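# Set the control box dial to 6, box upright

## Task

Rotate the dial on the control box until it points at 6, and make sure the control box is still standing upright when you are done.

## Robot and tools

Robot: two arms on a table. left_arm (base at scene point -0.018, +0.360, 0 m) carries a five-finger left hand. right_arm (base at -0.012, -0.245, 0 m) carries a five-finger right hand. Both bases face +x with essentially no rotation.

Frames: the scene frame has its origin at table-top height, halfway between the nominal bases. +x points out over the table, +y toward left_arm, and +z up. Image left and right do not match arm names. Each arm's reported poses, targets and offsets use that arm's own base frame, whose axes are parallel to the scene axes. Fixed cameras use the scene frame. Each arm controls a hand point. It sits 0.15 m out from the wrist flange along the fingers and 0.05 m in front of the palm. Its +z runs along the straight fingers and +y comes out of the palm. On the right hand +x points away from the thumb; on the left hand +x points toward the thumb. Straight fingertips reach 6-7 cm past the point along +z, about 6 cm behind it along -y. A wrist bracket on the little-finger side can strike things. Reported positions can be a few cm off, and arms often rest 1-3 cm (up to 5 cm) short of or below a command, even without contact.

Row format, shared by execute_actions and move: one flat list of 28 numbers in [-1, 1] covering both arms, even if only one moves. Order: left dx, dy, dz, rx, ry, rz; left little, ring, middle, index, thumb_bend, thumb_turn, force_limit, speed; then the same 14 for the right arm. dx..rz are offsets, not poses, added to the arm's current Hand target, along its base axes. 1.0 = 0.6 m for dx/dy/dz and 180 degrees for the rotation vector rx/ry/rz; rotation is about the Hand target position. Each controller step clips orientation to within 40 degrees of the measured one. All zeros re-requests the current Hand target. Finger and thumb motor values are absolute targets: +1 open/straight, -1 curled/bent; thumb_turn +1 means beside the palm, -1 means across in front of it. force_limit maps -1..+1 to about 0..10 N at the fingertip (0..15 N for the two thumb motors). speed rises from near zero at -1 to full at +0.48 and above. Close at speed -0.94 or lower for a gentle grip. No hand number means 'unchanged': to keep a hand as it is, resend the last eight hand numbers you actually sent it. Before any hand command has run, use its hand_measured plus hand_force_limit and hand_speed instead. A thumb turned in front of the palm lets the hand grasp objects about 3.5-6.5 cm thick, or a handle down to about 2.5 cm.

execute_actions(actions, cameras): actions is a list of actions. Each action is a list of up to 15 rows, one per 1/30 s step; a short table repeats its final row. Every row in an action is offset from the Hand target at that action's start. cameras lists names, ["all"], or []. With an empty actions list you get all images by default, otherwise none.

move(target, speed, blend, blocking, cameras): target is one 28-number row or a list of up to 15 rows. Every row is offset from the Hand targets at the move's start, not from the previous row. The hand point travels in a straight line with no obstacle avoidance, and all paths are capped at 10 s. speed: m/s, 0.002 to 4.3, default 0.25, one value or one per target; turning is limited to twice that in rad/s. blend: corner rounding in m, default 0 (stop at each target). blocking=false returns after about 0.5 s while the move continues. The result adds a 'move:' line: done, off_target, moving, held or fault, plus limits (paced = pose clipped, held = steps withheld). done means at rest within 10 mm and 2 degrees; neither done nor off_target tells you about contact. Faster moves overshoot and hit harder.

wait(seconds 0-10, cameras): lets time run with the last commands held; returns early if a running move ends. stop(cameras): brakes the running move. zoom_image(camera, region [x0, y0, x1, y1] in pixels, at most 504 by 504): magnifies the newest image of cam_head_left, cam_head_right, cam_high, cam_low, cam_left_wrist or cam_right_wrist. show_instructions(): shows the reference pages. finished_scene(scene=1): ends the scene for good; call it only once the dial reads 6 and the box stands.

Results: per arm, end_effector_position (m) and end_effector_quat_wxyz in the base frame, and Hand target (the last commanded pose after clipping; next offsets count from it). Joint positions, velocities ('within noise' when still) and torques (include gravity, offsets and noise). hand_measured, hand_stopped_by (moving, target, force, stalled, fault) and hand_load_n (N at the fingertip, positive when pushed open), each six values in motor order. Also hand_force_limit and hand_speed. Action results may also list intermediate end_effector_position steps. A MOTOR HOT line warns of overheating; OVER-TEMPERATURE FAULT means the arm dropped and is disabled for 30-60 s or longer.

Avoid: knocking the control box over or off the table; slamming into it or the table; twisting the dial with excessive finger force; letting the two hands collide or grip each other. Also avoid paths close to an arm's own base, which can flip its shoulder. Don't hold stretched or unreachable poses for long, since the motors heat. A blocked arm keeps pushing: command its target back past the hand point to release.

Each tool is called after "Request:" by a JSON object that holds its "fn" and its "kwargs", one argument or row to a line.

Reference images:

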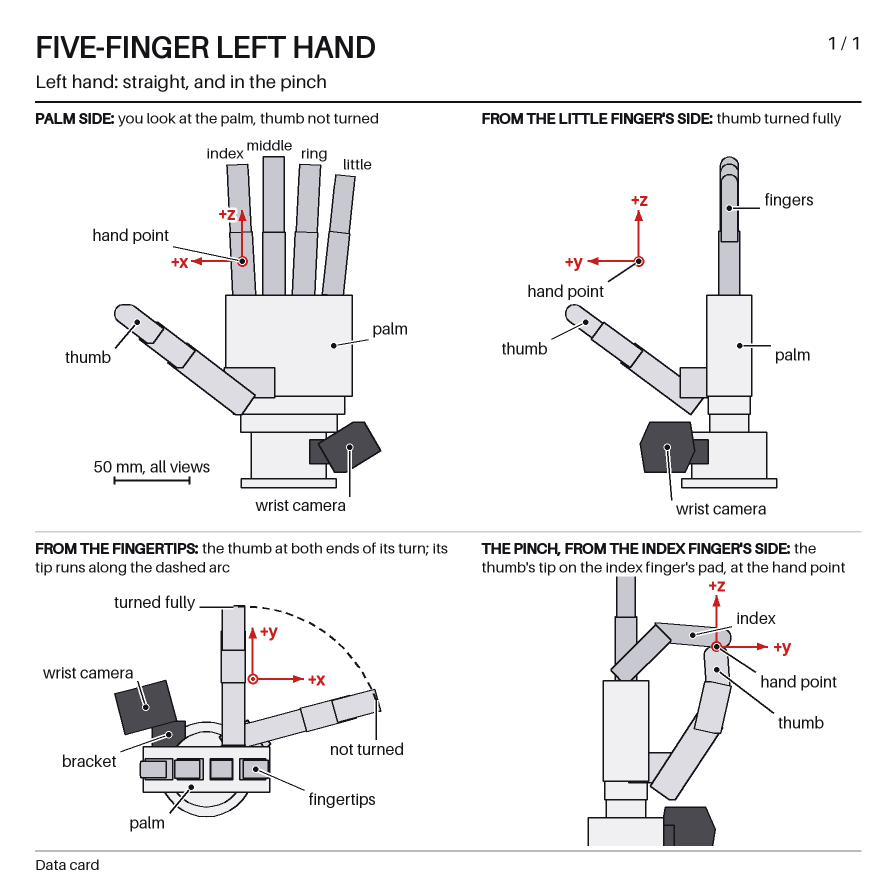

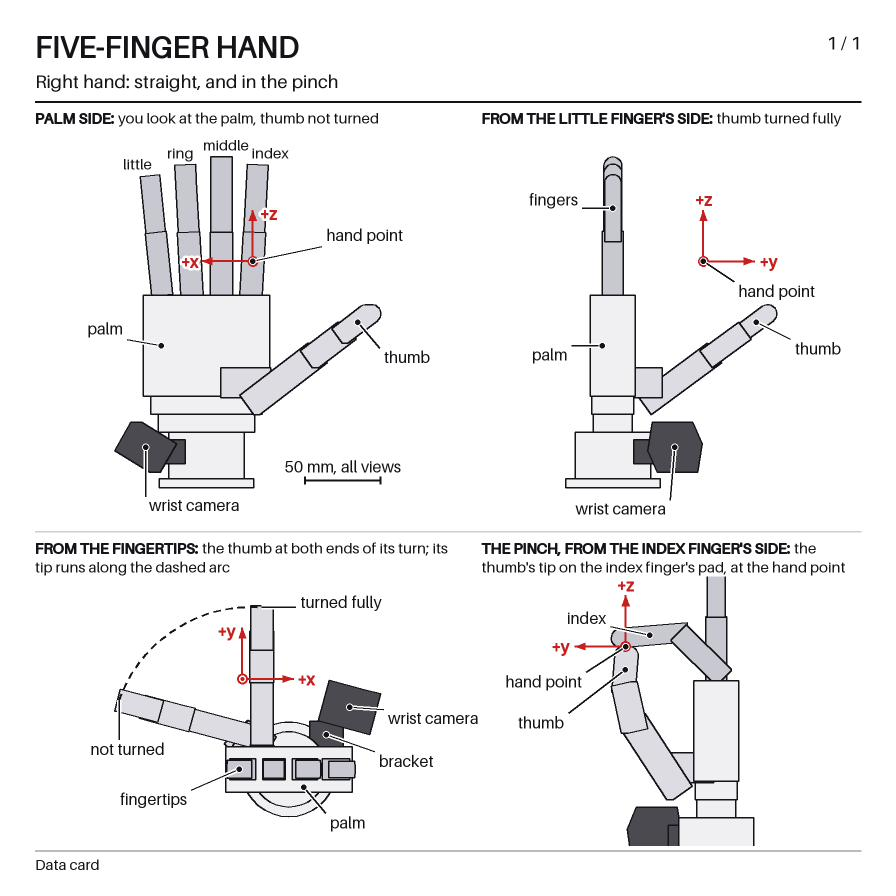

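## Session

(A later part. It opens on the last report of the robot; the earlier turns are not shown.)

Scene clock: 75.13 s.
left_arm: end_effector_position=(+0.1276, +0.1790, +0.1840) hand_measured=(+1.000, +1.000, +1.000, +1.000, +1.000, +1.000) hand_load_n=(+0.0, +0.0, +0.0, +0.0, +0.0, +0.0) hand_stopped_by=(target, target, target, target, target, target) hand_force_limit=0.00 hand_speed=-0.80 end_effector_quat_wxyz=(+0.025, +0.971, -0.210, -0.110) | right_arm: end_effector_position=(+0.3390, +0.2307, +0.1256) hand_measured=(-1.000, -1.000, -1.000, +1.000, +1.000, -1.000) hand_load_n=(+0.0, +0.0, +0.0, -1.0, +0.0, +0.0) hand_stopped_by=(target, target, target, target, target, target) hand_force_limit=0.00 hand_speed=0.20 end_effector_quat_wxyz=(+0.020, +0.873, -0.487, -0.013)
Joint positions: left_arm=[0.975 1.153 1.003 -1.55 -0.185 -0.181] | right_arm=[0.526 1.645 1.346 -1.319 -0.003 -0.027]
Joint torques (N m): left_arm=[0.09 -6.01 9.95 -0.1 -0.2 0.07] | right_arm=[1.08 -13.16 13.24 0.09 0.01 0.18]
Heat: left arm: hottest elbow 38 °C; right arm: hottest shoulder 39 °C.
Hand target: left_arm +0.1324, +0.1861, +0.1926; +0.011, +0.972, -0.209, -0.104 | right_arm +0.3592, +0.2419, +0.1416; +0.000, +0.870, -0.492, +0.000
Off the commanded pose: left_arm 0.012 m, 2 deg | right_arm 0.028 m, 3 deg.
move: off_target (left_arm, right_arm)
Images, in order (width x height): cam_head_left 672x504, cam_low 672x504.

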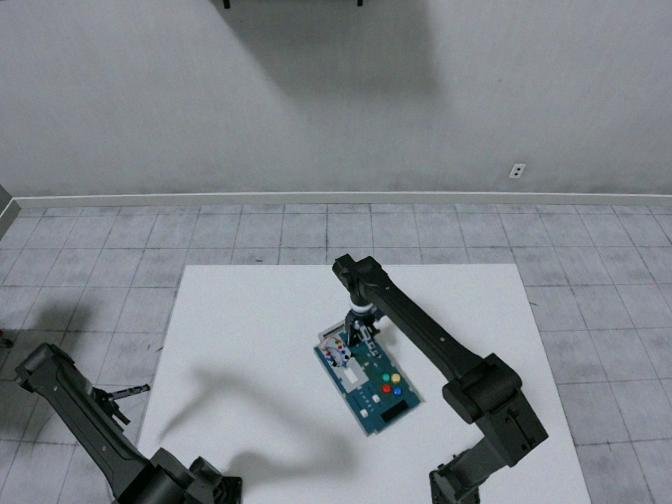

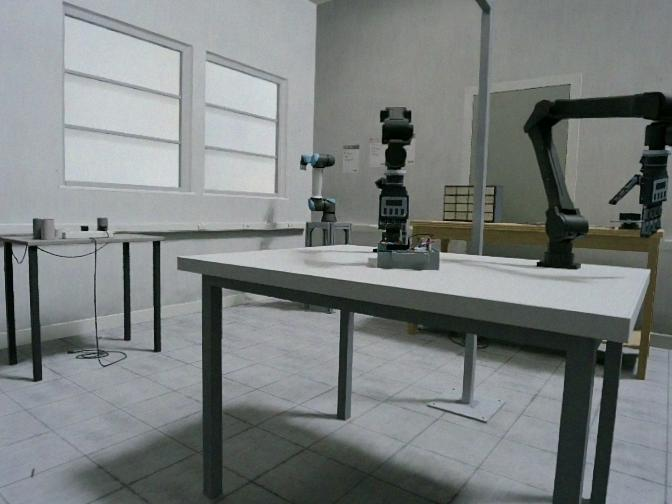

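Request:
{"fn": "move", "kwargs": {
  "target": [0,0,0,0,0,0,1,1,1,1,1,1,0,-0.8,0.0142,0.009,0.002,0,0,0,-1,-1,-1,1,1,-1,0,0.2],
  "speed": 0.06,
  "cameras": ["cam_head_left","cam_low"]
}}

Request:
{"fn": "zoom_image", "kwargs": {
  "camera": "cam_head_left",
  "region": [335, 310, 385, 360]
}}

Request:
{"fn": "zoom_image", "kwargs": {
  "camera": "cam_low",
  "region": [372, 222, 412, 262]
}}

Scene clock: 76.30 s.
left_arm: end_effector_position=(+0.1276, +0.1790, +0.1840) hand_measured=(+1.000, +1.000, +1.000, +1.000, +1.000, +1.000) hand_load_n=(+0.0, +0.0, +0.0, +0.0, +0.0, +0.0) hand_stopped_by=(target, target, target, target, target, target) hand_force_limit=0.00 hand_speed=-0.80 end_effector_quat_wxyz=(+0.025, +0.971, -0.210, -0.110) | right_arm: end_effector_position=(+0.3431, +0.2334, +0.1270) hand_measured=(-1.000, -1.000, -1.000, +1.000, +1.000, -1.000) hand_load_n=(+0.0, +0.0, +0.0, -2.5, +0.0, +0.0) hand_stopped_by=(target, target, target, target, target, target) hand_force_limit=0.00 hand_speed=0.20 end_effector_quat_wxyz=(+0.025, +0.873, -0.487, -0.017)
Joint positions: left_arm=[0.975 1.153 1.003 -1.55 -0.185 -0.181] | right_arm=[0.526 1.666 1.373 -1.338 -0.004 -0.027]
Joint torques (N m): left_arm=[0.15 -6.01 9.96 -0.1 -0.21 0.09] | right_arm=[1.14 -13.22 13.76 0.47 0.07 0.18]
Heat: left arm: hottest elbow 38 °C; right arm: hottest shoulder 39 °C.
Hand target: left_arm +0.1324, +0.1861, +0.1926; +0.011, +0.972, -0.209, -0.104 | right_arm +0.3677, +0.2472, +0.1429; +0.000, +0.870, -0.492, +0.000
Off the commanded pose: left_arm 0.012 m, 2 deg | right_arm 0.032 m, 4 deg.
move: off_target (left_arm, right_arm)
Images, in order (width x height): cam_head_left 672x504, cam_low 672x504.

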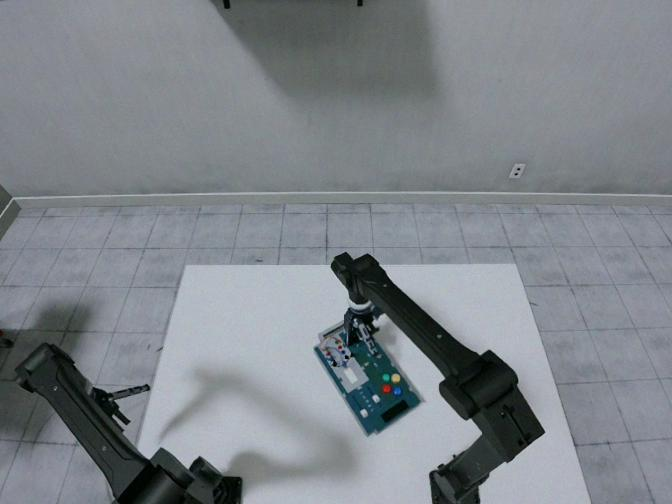

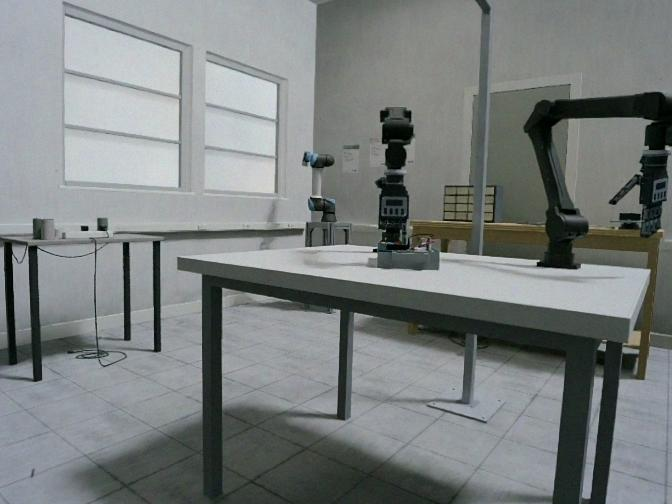

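Scaled by 10.080 from the camera's 672x504 image, which has a finer 960x720 frame.

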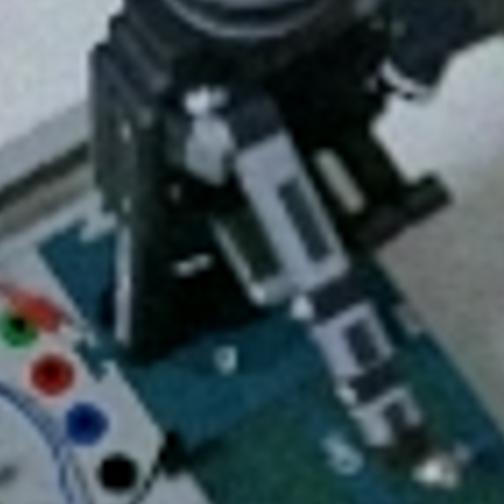

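Scaled by 12.600 from the camera's 672x504 image, which has a finer 960x720 frame.

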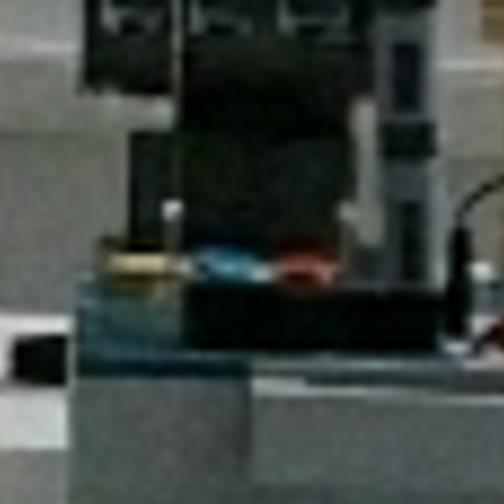

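Request:
{"fn": "move", "kwargs": {
  "target": [0,0,0,0,0,0,1,1,1,1,1,1,0,-0.8,0.0217,0.0125,0.002,0,0,0,-1,-1,-1,1,1,-1,0,0.2],
  "speed": 0.06,
  "cameras": ["cam_head_left","cam_low"]
}}

Request:
{"fn": "zoom_image", "kwargs": {
  "camera": "cam_head_left",
  "region": [335, 310, 385, 360]
}}

Request:
{"fn": "zoom_image", "kwargs": {
  "camera": "cam_low",
  "region": [372, 222, 412, 262]
}}

Scene clock: 77.73 s.
left_arm: end_effector_position=(+0.1276, +0.1790, +0.1840) hand_measured=(+1.000, +1.000, +1.000, +1.000, +1.000, +1.000) hand_load_n=(+0.0, +0.0, +0.0, +0.0, +0.0, +0.0) hand_stopped_by=(target, target, target, target, target, target) hand_force_limit=0.00 hand_speed=-0.80 end_effector_quat_wxyz=(+0.025, +0.971, -0.210, -0.110) | right_arm: end_effector_position=(+0.3641, +0.2453, +0.1308) hand_measured=(-1.000, -1.000, -1.000, +1.000, +1.000, -1.000) hand_load_n=(+0.0, +0.0, +0.0, +0.0, +0.0, +0.0) hand_stopped_by=(target, target, target, target, target, target) hand_force_limit=0.00 hand_speed=0.20 end_effector_quat_wxyz=(+0.014, +0.873, -0.487, -0.010)
Joint positions: left_arm=[0.975 1.153 1.003 -1.55 -0.185 -0.181] | right_arm=[0.526 1.705 1.44 -1.341 -0.003 -0.027]
Joint torques (N m): left_arm=[0.21 -6.01 9.92 -0.12 -0.22 0.1] | right_arm=[1.14 -13.98 12.83 0.06 0.02 0.19]
Heat: left arm: hottest elbow 38 °C; right arm: hottest shoulder 39 °C.
Hand target: left_arm +0.1324, +0.1861, +0.1926; +0.011, +0.972, -0.209, -0.104 | right_arm +0.3807, +0.2547, +0.1441; +0.000, +0.870, -0.492, +0.000
Off the commanded pose: left_arm 0.012 m, 2 deg | right_arm 0.023 m, 2 deg.
move: off_target (left_arm, right_arm)
Images, in order (width x height): cam_head_left 672x504, cam_low 672x504.

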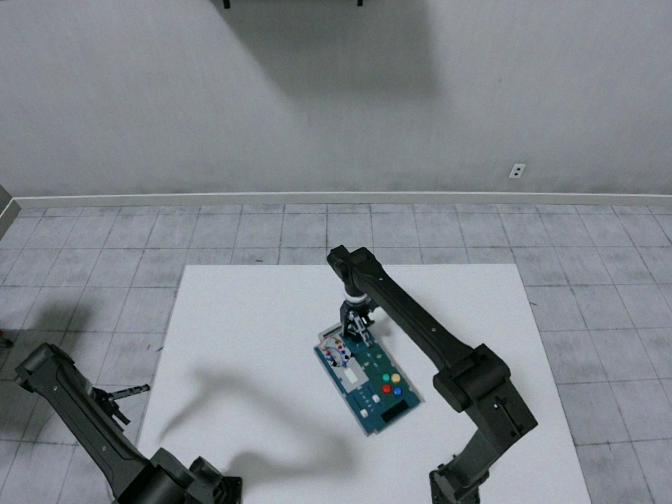

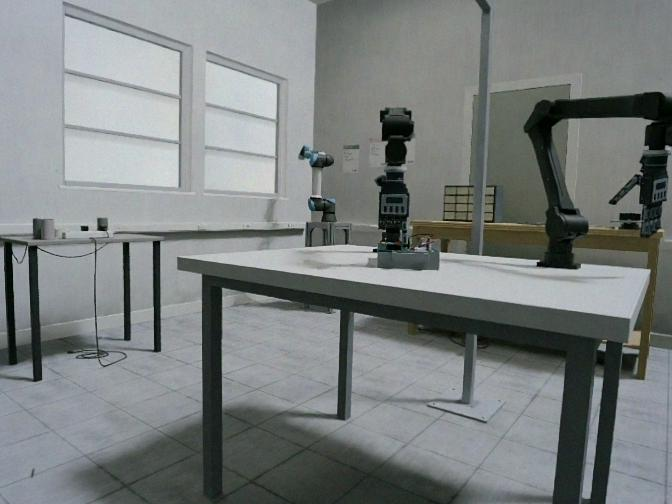

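Scaled by 10.080 from the camera's 672x504 image, which has a finer 960x720 frame.

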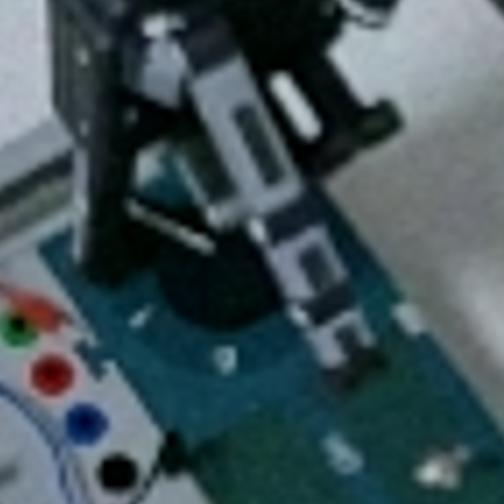

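Scaled by 12.600 from the camera's 672x504 image, which has a finer 960x720 frame.

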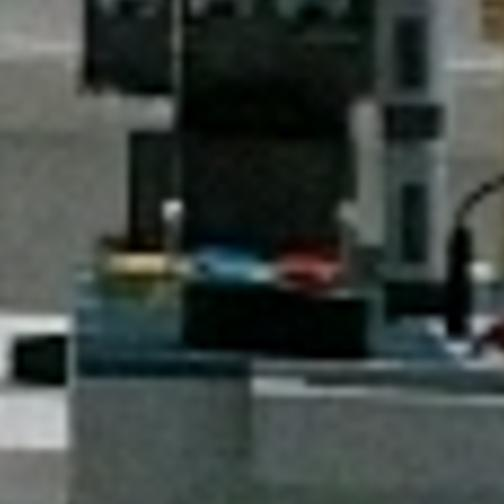

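Request:
{"fn": "move", "kwargs": {
  "target": [
    [0,0,0,0,0,0,1,1,1,1,1,1,0,-0.8,0.0162,-0.0125,-0.003,0,0,0,-1,-1,-1,1,1,-1,0,0.2],
    [0,0,0,0,0,0,1,1,1,1,1,1,0,-0.8,0.0397,-0.0227,-0.003,0,0,0,-1,-1,-1,1,1,-1,0,0.2],
    [0,0,0,0,0,0,1,1,1,1,1,1,0,-0.8,0.0563,-0.0385,-0.003,0,0,0,-1,-1,-1,1,1,-1,0,0.2]
  ],
  "speed": 0.06,
  "blend": [0.005,0.005,0],
  "cameras": ["cam_head_left","cam_low"]
}}

Request:
{"fn": "zoom_image", "kwargs": {
  "camera": "cam_head_left",
  "region": [335, 310, 385, 360]
}}

Request:
{"fn": "zoom_image", "kwargs": {
  "camera": "cam_low",
  "region": [372, 222, 412, 262]
}}

Scene clock: 80.07 s.
left_arm: end_effector_position=(+0.1276, +0.1790, +0.1840) hand_measured=(+1.000, +1.000, +1.000, +1.000, +1.000, +1.000) hand_load_n=(+0.0, +0.0, +0.0, +0.0, +0.0, +0.0) hand_stopped_by=(target, target, target, target, target, target) hand_force_limit=0.00 hand_speed=-0.80 end_effector_quat_wxyz=(+0.025, +0.971, -0.210, -0.110) | right_arm: end_effector_position=(+0.3973, +0.2257, +0.1293) hand_measured=(-1.000, -1.000, -1.000, +1.000, +1.000, -1.000) hand_load_n=(+0.0, +0.0, +0.0, +0.0, +0.0, +0.0) hand_stopped_by=(target, target, target, target, target, target) hand_force_limit=0.00 hand_speed=0.20 end_effector_quat_wxyz=(+0.014, +0.867, -0.499, -0.009)
Joint positions: left_arm=[0.975 1.153 1.003 -1.55 -0.185 -0.181] | right_arm=[0.459 1.753 1.501 -1.352 -0.001 -0.068]
Joint torques (N m): left_arm=[0.26 -5.95 10 -0.16 -0.21 0.07] | right_arm=[0.79 -14.51 12.98 0.02 -0.03 -0.09]
Heat: left arm: hottest elbow 39 °C; right arm: hottest shoulder 39 °C.
Hand target: left_arm +0.1324, +0.1861, +0.1926; +0.011, +0.972, -0.209, -0.104 | right_arm +0.4145, +0.2316, +0.1423; +0.000, +0.870, -0.493, +0.000
Off the commanded pose: left_arm 0.012 m, 2 deg | right_arm 0.022 m, 2 deg.
move: off_target (left_arm, right_arm)
Images, in order (width x height): cam_head_left 672x504, cam_low 672x504.

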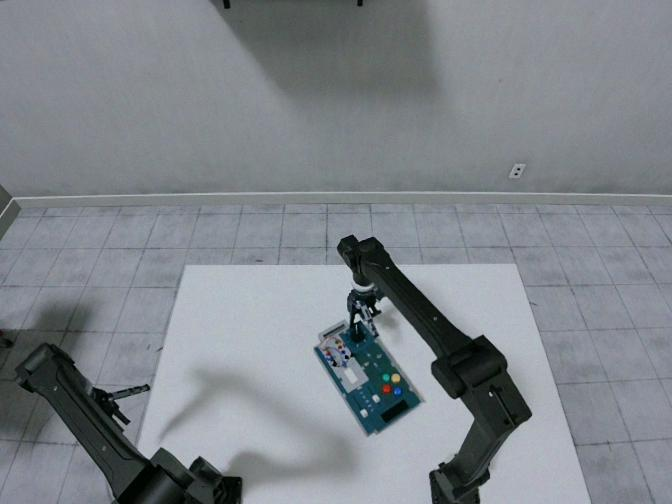

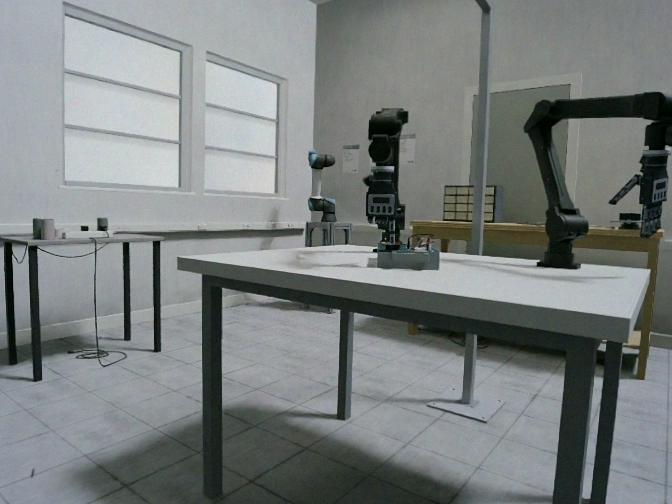

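Scaled by 10.080 from the camera's 672x504 image, which has a finer 960x720 frame.

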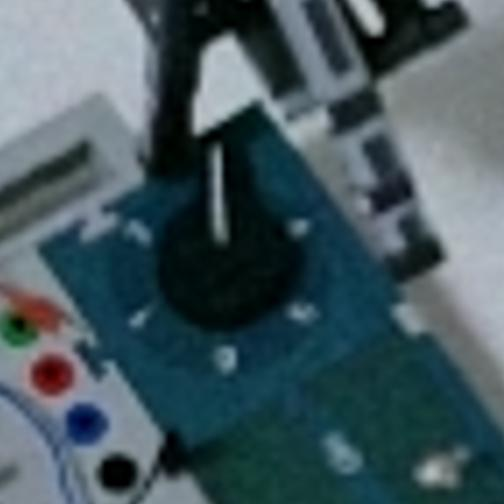

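Scaled by 12.600 from the camera's 672x504 image, which has a finer 960x720 frame.

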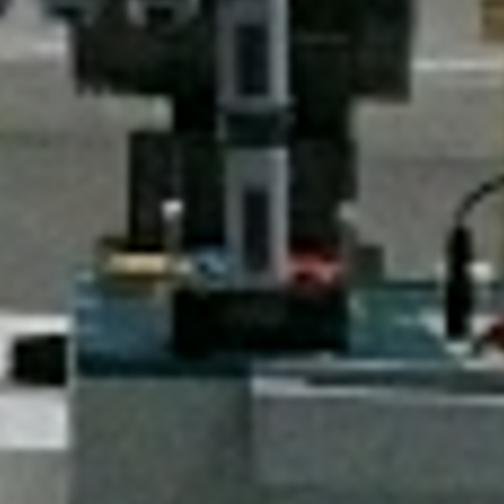

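Request:
{"fn": "move", "kwargs": {
  "target": [0,0,0,0,0,0,1,1,1,1,1,1,0,-0.8,-0.0272,-0.0237,-0.0297,0,0,0,-1,-1,-1,1,1,-1,0,0.2],
  "speed": 0.06,
  "cameras": ["cam_head_left"]
}}

Request:
{"fn": "zoom_image", "kwargs": {
  "camera": "cam_head_left",
  "region": [335, 310, 385, 360]
}}

Scene clock: 82.07 s.
left_arm: end_effector_position=(+0.1276, +0.1790, +0.1840) hand_measured=(+1.000, +1.000, +1.000, +1.000, +1.000, +1.000) hand_load_n=(+0.0, +0.0, +0.0, +0.0, +0.0, +0.0) hand_stopped_by=(target, target, target, target, target, target) hand_force_limit=0.00 hand_speed=-0.80 end_effector_quat_wxyz=(+0.025, +0.971, -0.210, -0.110) | right_arm: end_effector_position=(+0.3960, +0.2229, +0.1217) hand_measured=(-1.000, -1.000, -1.000, +1.000, +1.000, -1.000) hand_load_n=(+0.0, +0.0, +0.0, +0.0, +0.0, +0.0) hand_stopped_by=(target, target, target, target, target, target) hand_force_limit=0.00 hand_speed=0.20 end_effector_quat_wxyz=(+0.006, +0.868, -0.496, -0.006)
Joint positions: left_arm=[0.975 1.153 1.003 -1.55 -0.185 -0.181] | right_arm=[0.455 1.741 1.467 -1.313 -0.003 -0.078]
Joint torques (N m): left_arm=[0.21 -5.83 9.98 -0.09 -0.2 0.11] | right_arm=[0.5 -16.79 7.38 0.88 0.05 -0.11]
Heat: left arm: hottest elbow 39 °C; right arm: hottest shoulder 39 °C.
Hand target: left_arm +0.1324, +0.1861, +0.1926; +0.011, +0.972, -0.209, -0.104 | right_arm +0.3981, +0.2173, +0.1244; +0.000, +0.870, -0.493, +0.000
Off the commanded pose: left_arm 0.012 m, 2 deg | right_arm 0.007 m, 1 deg.
move: off_target (left_arm)
Images, in order (width x height): cam_head_left 672x504.

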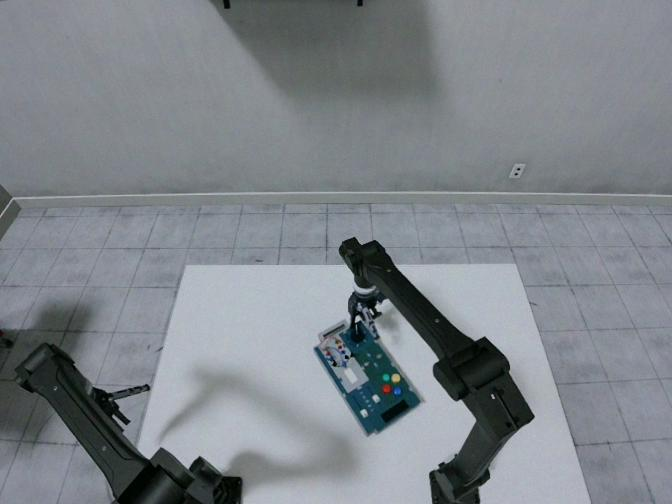

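Scaled by 10.080 from the camera's 672x504 image, which has a finer 960x720 frame.

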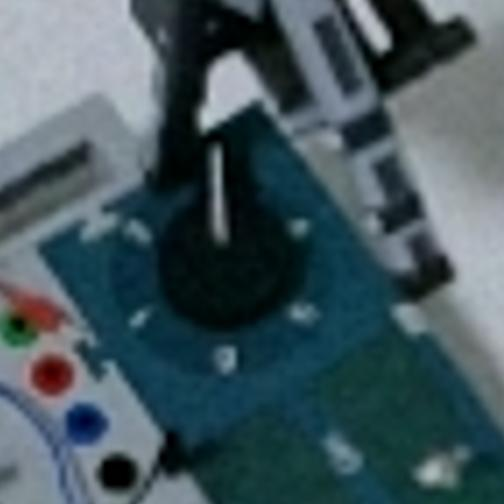

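Request:
{"fn": "move", "kwargs": {
  "target": [
    [0,0,0,0,0,0,1,1,1,1,1,1,0,-0.8,0.004,-0.0137,0.005,0,0,0,-1,-1,-1,1,1,-1,0,0.2],
    [0,0,0,0,0,0,1,1,1,1,1,1,0,-0.8,0.006,-0.03,0.0083,0,0,0,-1,-1,-1,1,1,-1,0,0.2],
    [0,0,0,0,0,0,1,1,1,1,1,1,0,-0.8,0.0033,-0.0475,0.01,0,0,0,-1,-1,-1,1,1,-1,0,0.2],
    [0,0,0,0,0,0,1,1,1,1,1,1,0,-0.8,0.001,-0.0542,0.01,0,0,0,-1,-1,-1,1,1,-1,0,0.2]
  ],
  "speed": 0.06,
  "blend": [0.005,0.005,0.003,0],
  "cameras": ["cam_head_left","cam_low"]
}}

Request:
{"fn": "zoom_image", "kwargs": {
  "camera": "cam_head_left",
  "region": [335, 310, 385, 360]
}}

Request:
{"fn": "zoom_image", "kwargs": {
  "camera": "cam_low",
  "region": [372, 222, 412, 262]
}}

Scene clock: 83.80 s.
left_arm: end_effector_position=(+0.1276, +0.1790, +0.1840) hand_measured=(+1.000, +1.000, +1.000, +1.000, +1.000, +1.000) hand_load_n=(+0.0, +0.0, +0.0, +0.0, -0.5, +0.0) hand_stopped_by=(target, target, target, target, target, target) hand_force_limit=0.00 hand_speed=-0.80 end_effector_quat_wxyz=(+0.025, +0.971, -0.210, -0.110) | right_arm: end_effector_position=(+0.3981, +0.1924, +0.1276) hand_measured=(-1.000, -1.000, -1.000, +1.000, +1.000, -1.000) hand_load_n=(+0.0, +0.0, +0.0, +0.5, +0.0, +0.0) hand_stopped_by=(target, target, target, target, target, target) hand_force_limit=0.00 hand_speed=0.20 end_effector_quat_wxyz=(+0.003, +0.868, -0.496, -0.006)
Joint positions: left_arm=[0.975 1.153 1.003 -1.55 -0.185 -0.181] | right_arm=[0.398 1.706 1.437 -1.313 -0.007 -0.135]
Joint torques (N m): left_arm=[0.09 -5.89 9.85 -0.05 -0.19 0.07] | right_arm=[0.38 -16.38 7.31 0.72 0.18 -0.1]
Heat: left arm: hottest elbow 39 °C; right arm: hottest shoulder 39 °C.
Hand target: left_arm +0.1324, +0.1861, +0.1926; +0.011, +0.972, -0.209, -0.104 | right_arm +0.3987, +0.1847, +0.1305; +0.000, +0.870, -0.493, +0.000
Off the commanded pose: left_arm 0.012 m, 2 deg | right_arm 0.008 m, 1 deg.
move: off_target (left_arm); blend cut to 0.0046 m at target 1, 0.0021 m at target 3
Images, in order (width x height): cam_head_left 672x504, cam_low 672x504.

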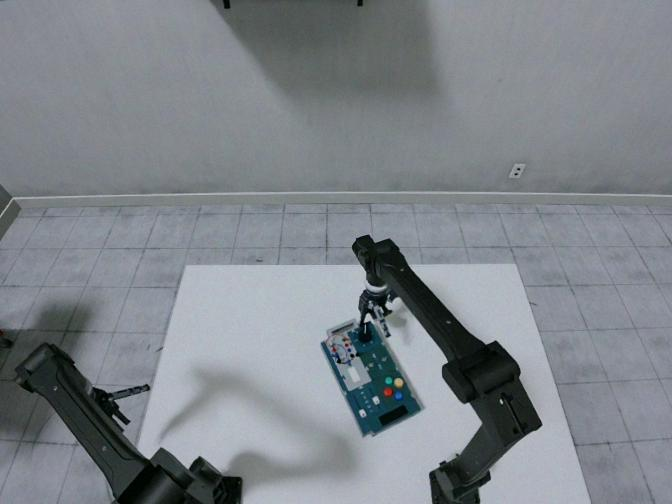

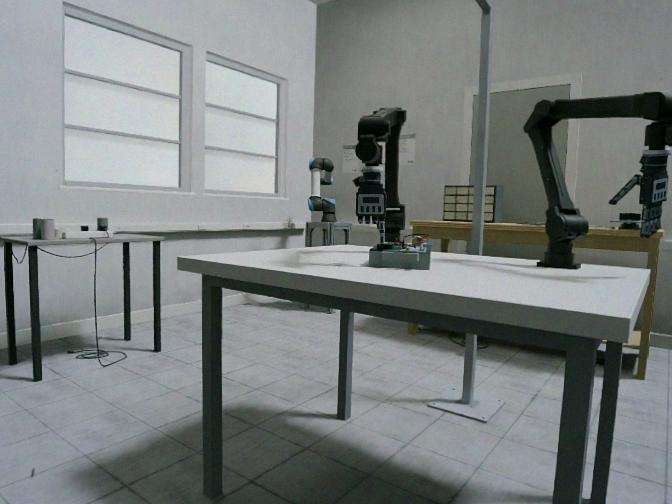

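Scaled by 10.080 from the camera's 672x504 image, which has a finer 960x720 frame.

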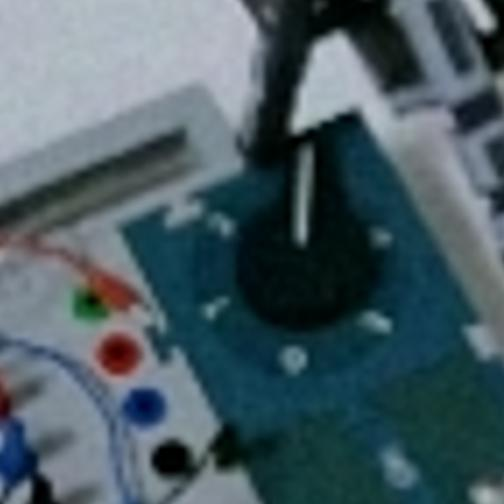

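Scaled by 12.600 from the camera's 672x504 image, which has a finer 960x720 frame.

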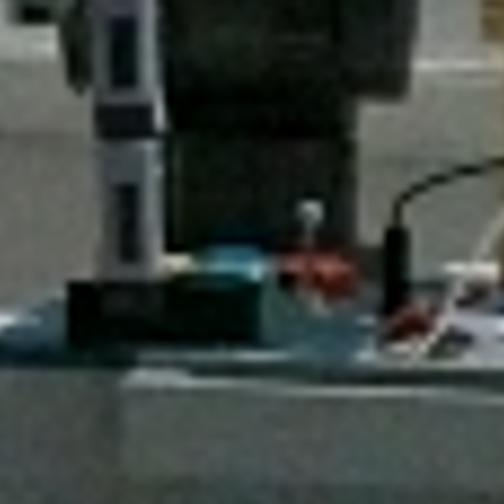

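Request:
{"fn": "execute_actions", "kwargs": {
  "actions": [
    [[0,0,0,0,0,0,1,1,1,1,1,1,0,-0.8,0.001,-0.006,0.001,0,0,0,-1,-1,-1,1,1,-1,0,0.2],[0,0,0,0,0,0,1,1,1,1,1,1,0,-0.8,0.002,-0.014,0.001,0,0,0,-1,-1,-1,1,1,-1,0,0.2],[0,0,0,0,0,0,1,1,1,1,1,1,0,-0.8,0.002,-0.023,0.001,0,0,0,-1,-1,-1,1,1,-1,0,0.2],[0,0,0,0,0,0,1,1,1,1,1,1,0,-0.8,0.001,-0.033,0.001,0,0,0,-1,-1,-1,1,1,-1,0,0.2]]
  ],
  "cameras": ["cam_head_left","cam_low"]
}}

Request:
{"fn": "zoom_image", "kwargs": {
  "camera": "cam_head_left",
  "region": [335, 310, 385, 360]
}}

Request:
{"fn": "zoom_image", "kwargs": {
  "camera": "cam_low",
  "region": [362, 222, 402, 262]
}}

Scene clock: 86.50 s.
left_arm: end_effector_position=(+0.1276, +0.1790, +0.1840) hand_measured=(+1.000, +1.000, +1.000, +1.000, +1.000, +1.000) hand_load_n=(+0.5, +0.0, +0.0, +0.0, +0.0, +0.0) hand_stopped_by=(target, target, target, target, target, target) hand_force_limit=0.00 hand_speed=-0.80 end_effector_quat_wxyz=(+0.025, +0.971, -0.210, -0.110) | right_arm: end_effector_position=(+0.3996, +0.1708, +0.1286) hand_measured=(-1.000, -1.000, -1.000, +1.000, +1.000, -1.000) hand_load_n=(+0.0, +0.0, +0.0, +0.0, +0.0, -0.5) hand_stopped_by=(target, target, target, target, target, target) hand_force_limit=0.00 hand_speed=0.20 end_effector_quat_wxyz=(+0.003, +0.867, -0.498, -0.005)
Joint positions: left_arm=[0.975 1.153 1.003 -1.55 -0.185 -0.181] | right_arm=[0.357 1.688 1.416 -1.31 -0.005 -0.173]
Joint torques (N m): left_arm=[0.21 -6.18 9.89 -0.1 -0.21 0.1] | right_arm=[0.67 -15.91 7.38 0.76 0.11 -0.14]
Heat: left arm: hottest elbow 39 °C; right arm: hottest shoulder 39 °C.
Hand target: left_arm +0.1324, +0.1861, +0.1926; +0.011, +0.972, -0.209, -0.104 | right_arm +0.3994, +0.1650, +0.1310; +0.000, +0.870, -0.493, +0.000
Off the commanded pose: left_arm 0.012 m, 2 deg | right_arm 0.006 m, 1 deg.
Step readings (end_effector_position of left_arm | right_arm):
0: (+0.1276, +0.1790, +0.1840) | (+0.3981, +0.1924, +0.1276)
1: (+0.1276, +0.1790, +0.1840) | (+0.3981, +0.1924, +0.1276)
2: (+0.1276, +0.1790, +0.1840) | (+0.3981, +0.1923, +0.1276)
4: (+0.1276, +0.1790, +0.1840) | (+0.3980, +0.1915, +0.1274)
8: (+0.1276, +0.1790, +0.1840) | (+0.3972, +0.1836, +0.1277)
15: (+0.1276, +0.1790, +0.1840) | (+0.3995, +0.1714, +0.1286)
Images, in order (width x height): cam_head_left 672x504, cam_low 672x504.

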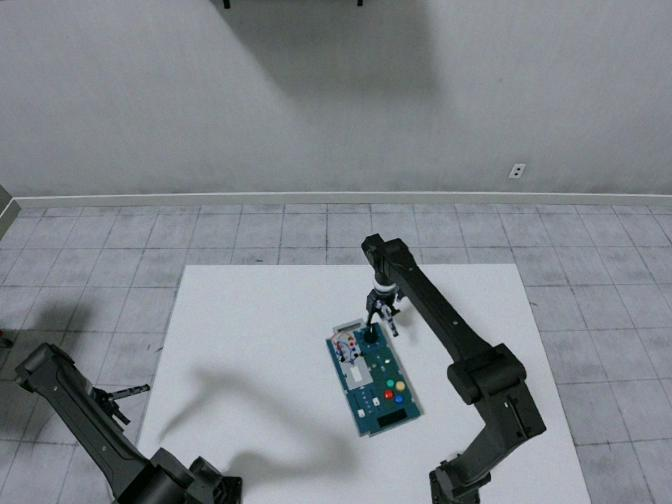

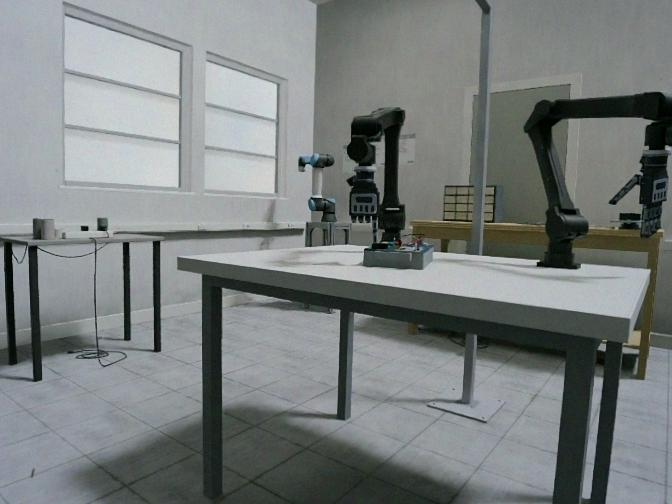

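Scaled by 10.080 from the camera's 672x504 image, which has a finer 960x720 frame.

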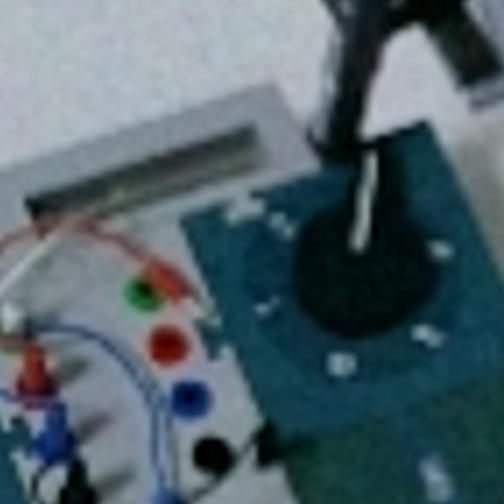

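Scaled by 12.600 from the camera's 672x504 image, which has a finer 960x720 frame.

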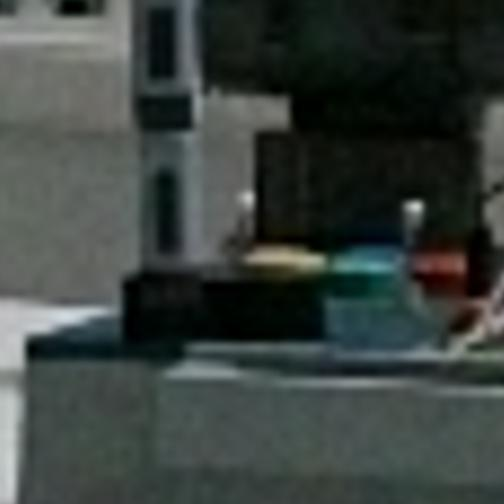

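Request:
{"fn": "zoom_image", "kwargs": {
  "camera": "cam_head_left",
  "region": [310, 300, 440, 445]
}}

Scaled by 3.476 from the camera's 672x504 image, which has a finer 960x720 frame.

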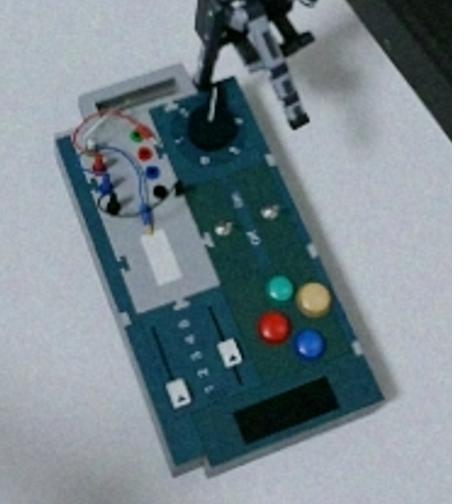

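Request:
{"fn": "move", "kwargs": {
  "target": [
    [0,0,0,0,0,0,1,1,1,1,1,1,0,-0.8,-0.0063,0.0153,0,0,0,0,-1,-1,-1,1,1,-1,0,0.2],
    [0,0,0,0,0,0,1,1,1,1,1,1,0,-0.8,0.019,0.0258,0.06,0,0,0,-1,-1,-1,1,1,-1,0,0.2],
    [0,0,0,0,0,0,1,1,1,1,1,1,0,-0.8,0.0118,-0.0028,0.06,0,0,0,-1,-1,-1,1,1,-1,0,0.2],
    [0,0,0,0,0,0,1,1,1,1,1,1,0,-0.8,-0.0135,-0.0133,0.0208,0,0,0,-1,-1,-1,1,1,-1,0,0.2]
  ],
  "speed": 0.1,
  "cameras": ["cam_head_left","cam_low"]
}}

Request:
{"fn": "zoom_image", "kwargs": {
  "camera": "cam_head_left",
  "region": [345, 305, 395, 355]
}}

Request:
{"fn": "zoom_image", "kwargs": {
  "camera": "cam_low",
  "region": [362, 222, 402, 262]
}}

Scene clock: 94.37 s.
left_arm: end_effector_position=(+0.1276, +0.1790, +0.1840) hand_measured=(+1.000, +1.000, +1.000, +1.000, +1.000, +1.000) hand_load_n=(+0.0, +0.0, +0.0, +0.0, +0.0, +0.0) hand_stopped_by=(target, target, target, target, target, target) hand_force_limit=0.00 hand_speed=-0.80 end_effector_quat_wxyz=(+0.025, +0.971, -0.210, -0.110) | right_arm: end_effector_position=(+0.3891, +0.1608, +0.1407) hand_measured=(-1.000, -1.000, -1.000, +1.000, +1.000, -1.000) hand_load_n=(+0.5, +0.0, +0.5, +0.0, +0.0, +0.0) hand_stopped_by=(target, target, target, target, target, target) hand_force_limit=0.00 hand_speed=0.20 end_effector_quat_wxyz=(+0.008, +0.868, -0.496, -0.007)
Joint positions: left_arm=[0.975 1.153 1.003 -1.55 -0.185 -0.181] | right_arm=[0.347 1.654 1.403 -1.341 -0.001 -0.186]
Joint torques (N m): left_arm=[0.15 -6.07 9.91 -0.21 -0.2 0.08] | right_arm=[0.73 -15.44 7.64 1.02 0 -0.1]
Heat: left arm: hottest elbow 39 °C; right arm: hottest shoulder 39 °C.
Hand target: left_arm +0.1324, +0.1861, +0.1926; +0.011, +0.972, -0.209, -0.104 | right_arm +0.3912, +0.1569, +0.1434; +0.000, +0.870, -0.493, +0.000
Off the commanded pose: left_arm 0.012 m, 2 deg | right_arm 0.005 m, 1 deg.
move: off_target (left_arm)
Images, in order (width x height): cam_head_left 672x504, cam_low 672x504.

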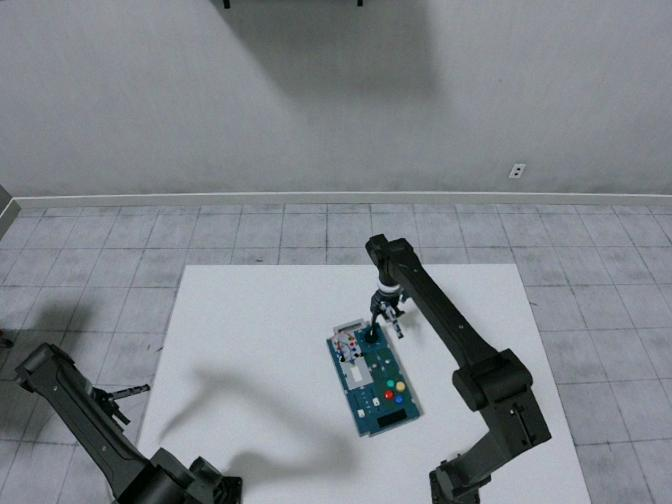

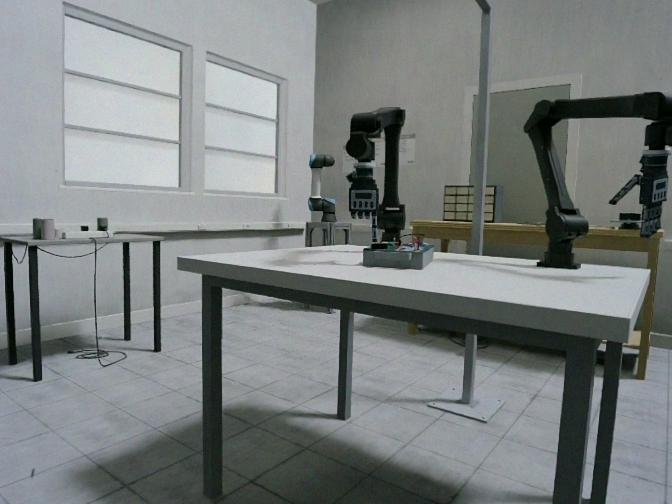

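Scaled by 10.080 from the camera's 672x504 image, which has a finer 960x720 frame.

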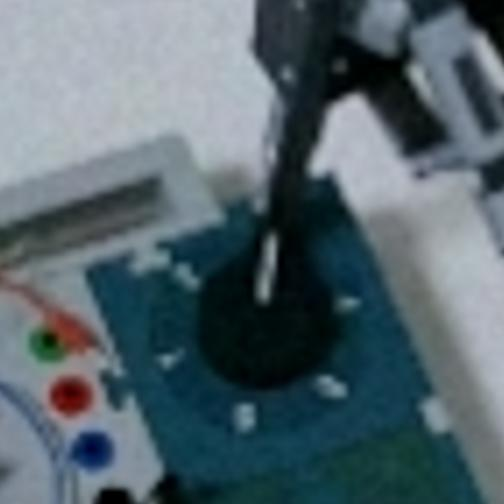

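Scaled by 12.600 from the camera's 672x504 image, which has a finer 960x720 frame.

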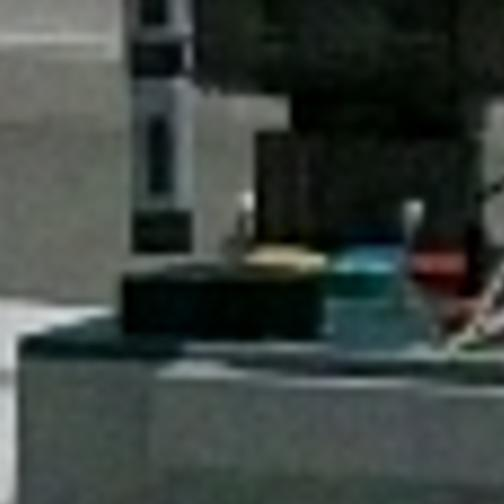

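Request:
{"fn": "move", "kwargs": {
  "target": [0,0,0,0,0,0,1,1,1,1,1,1,0,-0.8,0.011,-0.0017,-0.029,0,0,0,-1,-1,-1,1,1,-1,0,0.2],
  "speed": 0.04,
  "cameras": ["cam_head_left","cam_low"]
}}

Request:
{"fn": "zoom_image", "kwargs": {
  "camera": "cam_head_left",
  "region": [345, 305, 395, 355]
}}

Request:
{"fn": "zoom_image", "kwargs": {
  "camera": "cam_low",
  "region": [362, 222, 402, 262]
}}

Scene clock: 95.83 s.
left_arm: end_effector_position=(+0.1276, +0.1790, +0.1840) hand_measured=(+1.000, +1.000, +1.000, +1.000, +1.000, +1.000) hand_load_n=(+0.0, +0.0, +0.0, +0.0, +0.0, +0.0) hand_stopped_by=(target, target, target, target, target, target) hand_force_limit=0.00 hand_speed=-0.80 end_effector_quat_wxyz=(+0.025, +0.971, -0.210, -0.110) | right_arm: end_effector_position=(+0.3947, +0.1602, +0.1348) hand_measured=(-1.000, -1.000, -1.000, +1.000, +1.000, -1.000) hand_load_n=(+0.5, +0.0, +0.0, -0.5, +0.0, +0.0) hand_stopped_by=(target, target, target, target, target, target) hand_force_limit=0.00 hand_speed=0.20 end_effector_quat_wxyz=(-0.001, +0.869, -0.495, +0.000)
Joint positions: left_arm=[0.975 1.153 1.003 -1.55 -0.185 -0.181] | right_arm=[0.342 1.654 1.391 -1.306 -0.002 -0.192]
Joint torques (N m): left_arm=[-0.09 -6.12 9.99 -0.17 -0.19 0.09] | right_arm=[0.56 -13.1 7.5 1.2 0 -0.07]
Heat: left arm: hottest elbow 39 °C; right arm: hottest shoulder 39 °C.
Hand target: left_arm +0.1324, +0.1861, +0.1926; +0.011, +0.972, -0.209, -0.104 | right_arm +0.3978, +0.1560, +0.1260; +0.000, +0.870, -0.493, +0.000
Off the commanded pose: left_arm 0.012 m, 2 deg | right_arm 0.010 m, 0 deg.
move: off_target (left_arm)
Images, in order (width x height): cam_head_left 672x504, cam_low 672x504.

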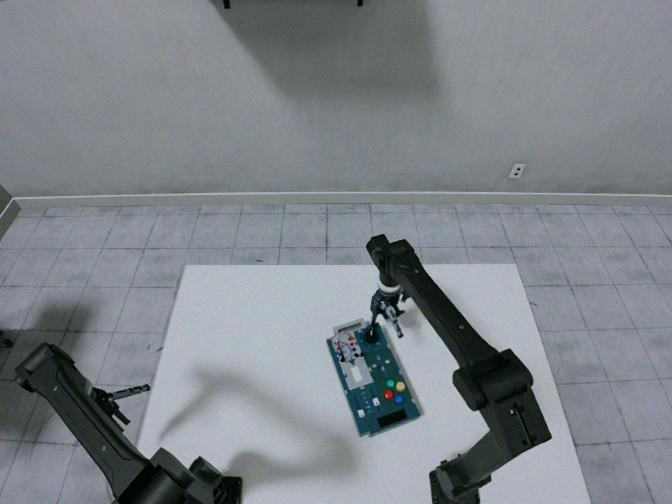

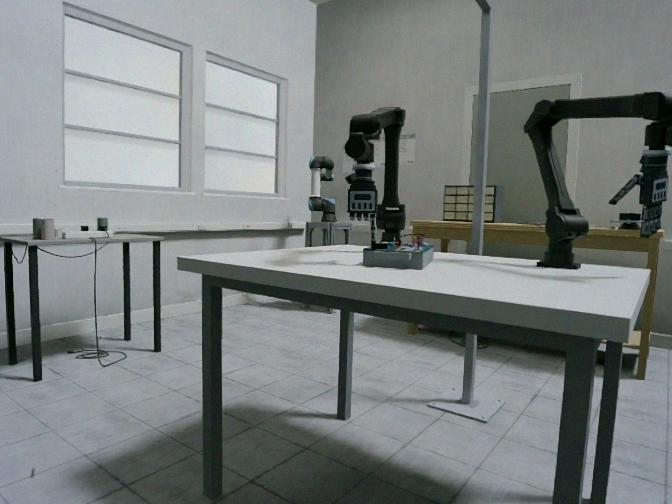

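Scaled by 10.080 from the camera's 672x504 image, which has a finer 960x720 frame.

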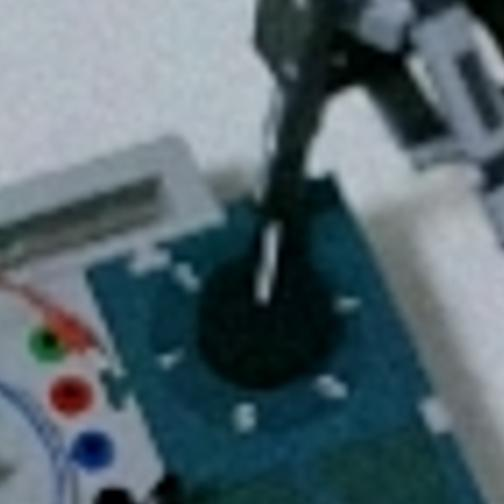

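Scaled by 12.600 from the camera's 672x504 image, which has a finer 960x720 frame.

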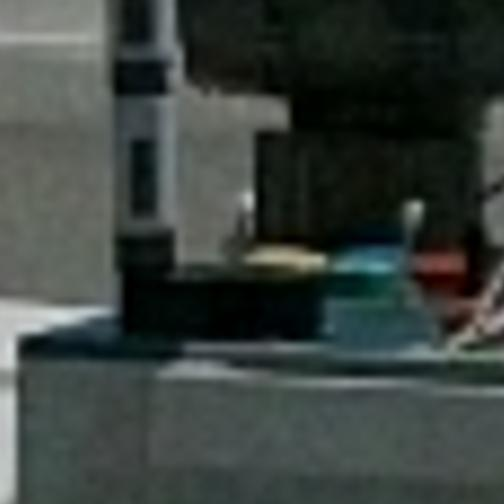

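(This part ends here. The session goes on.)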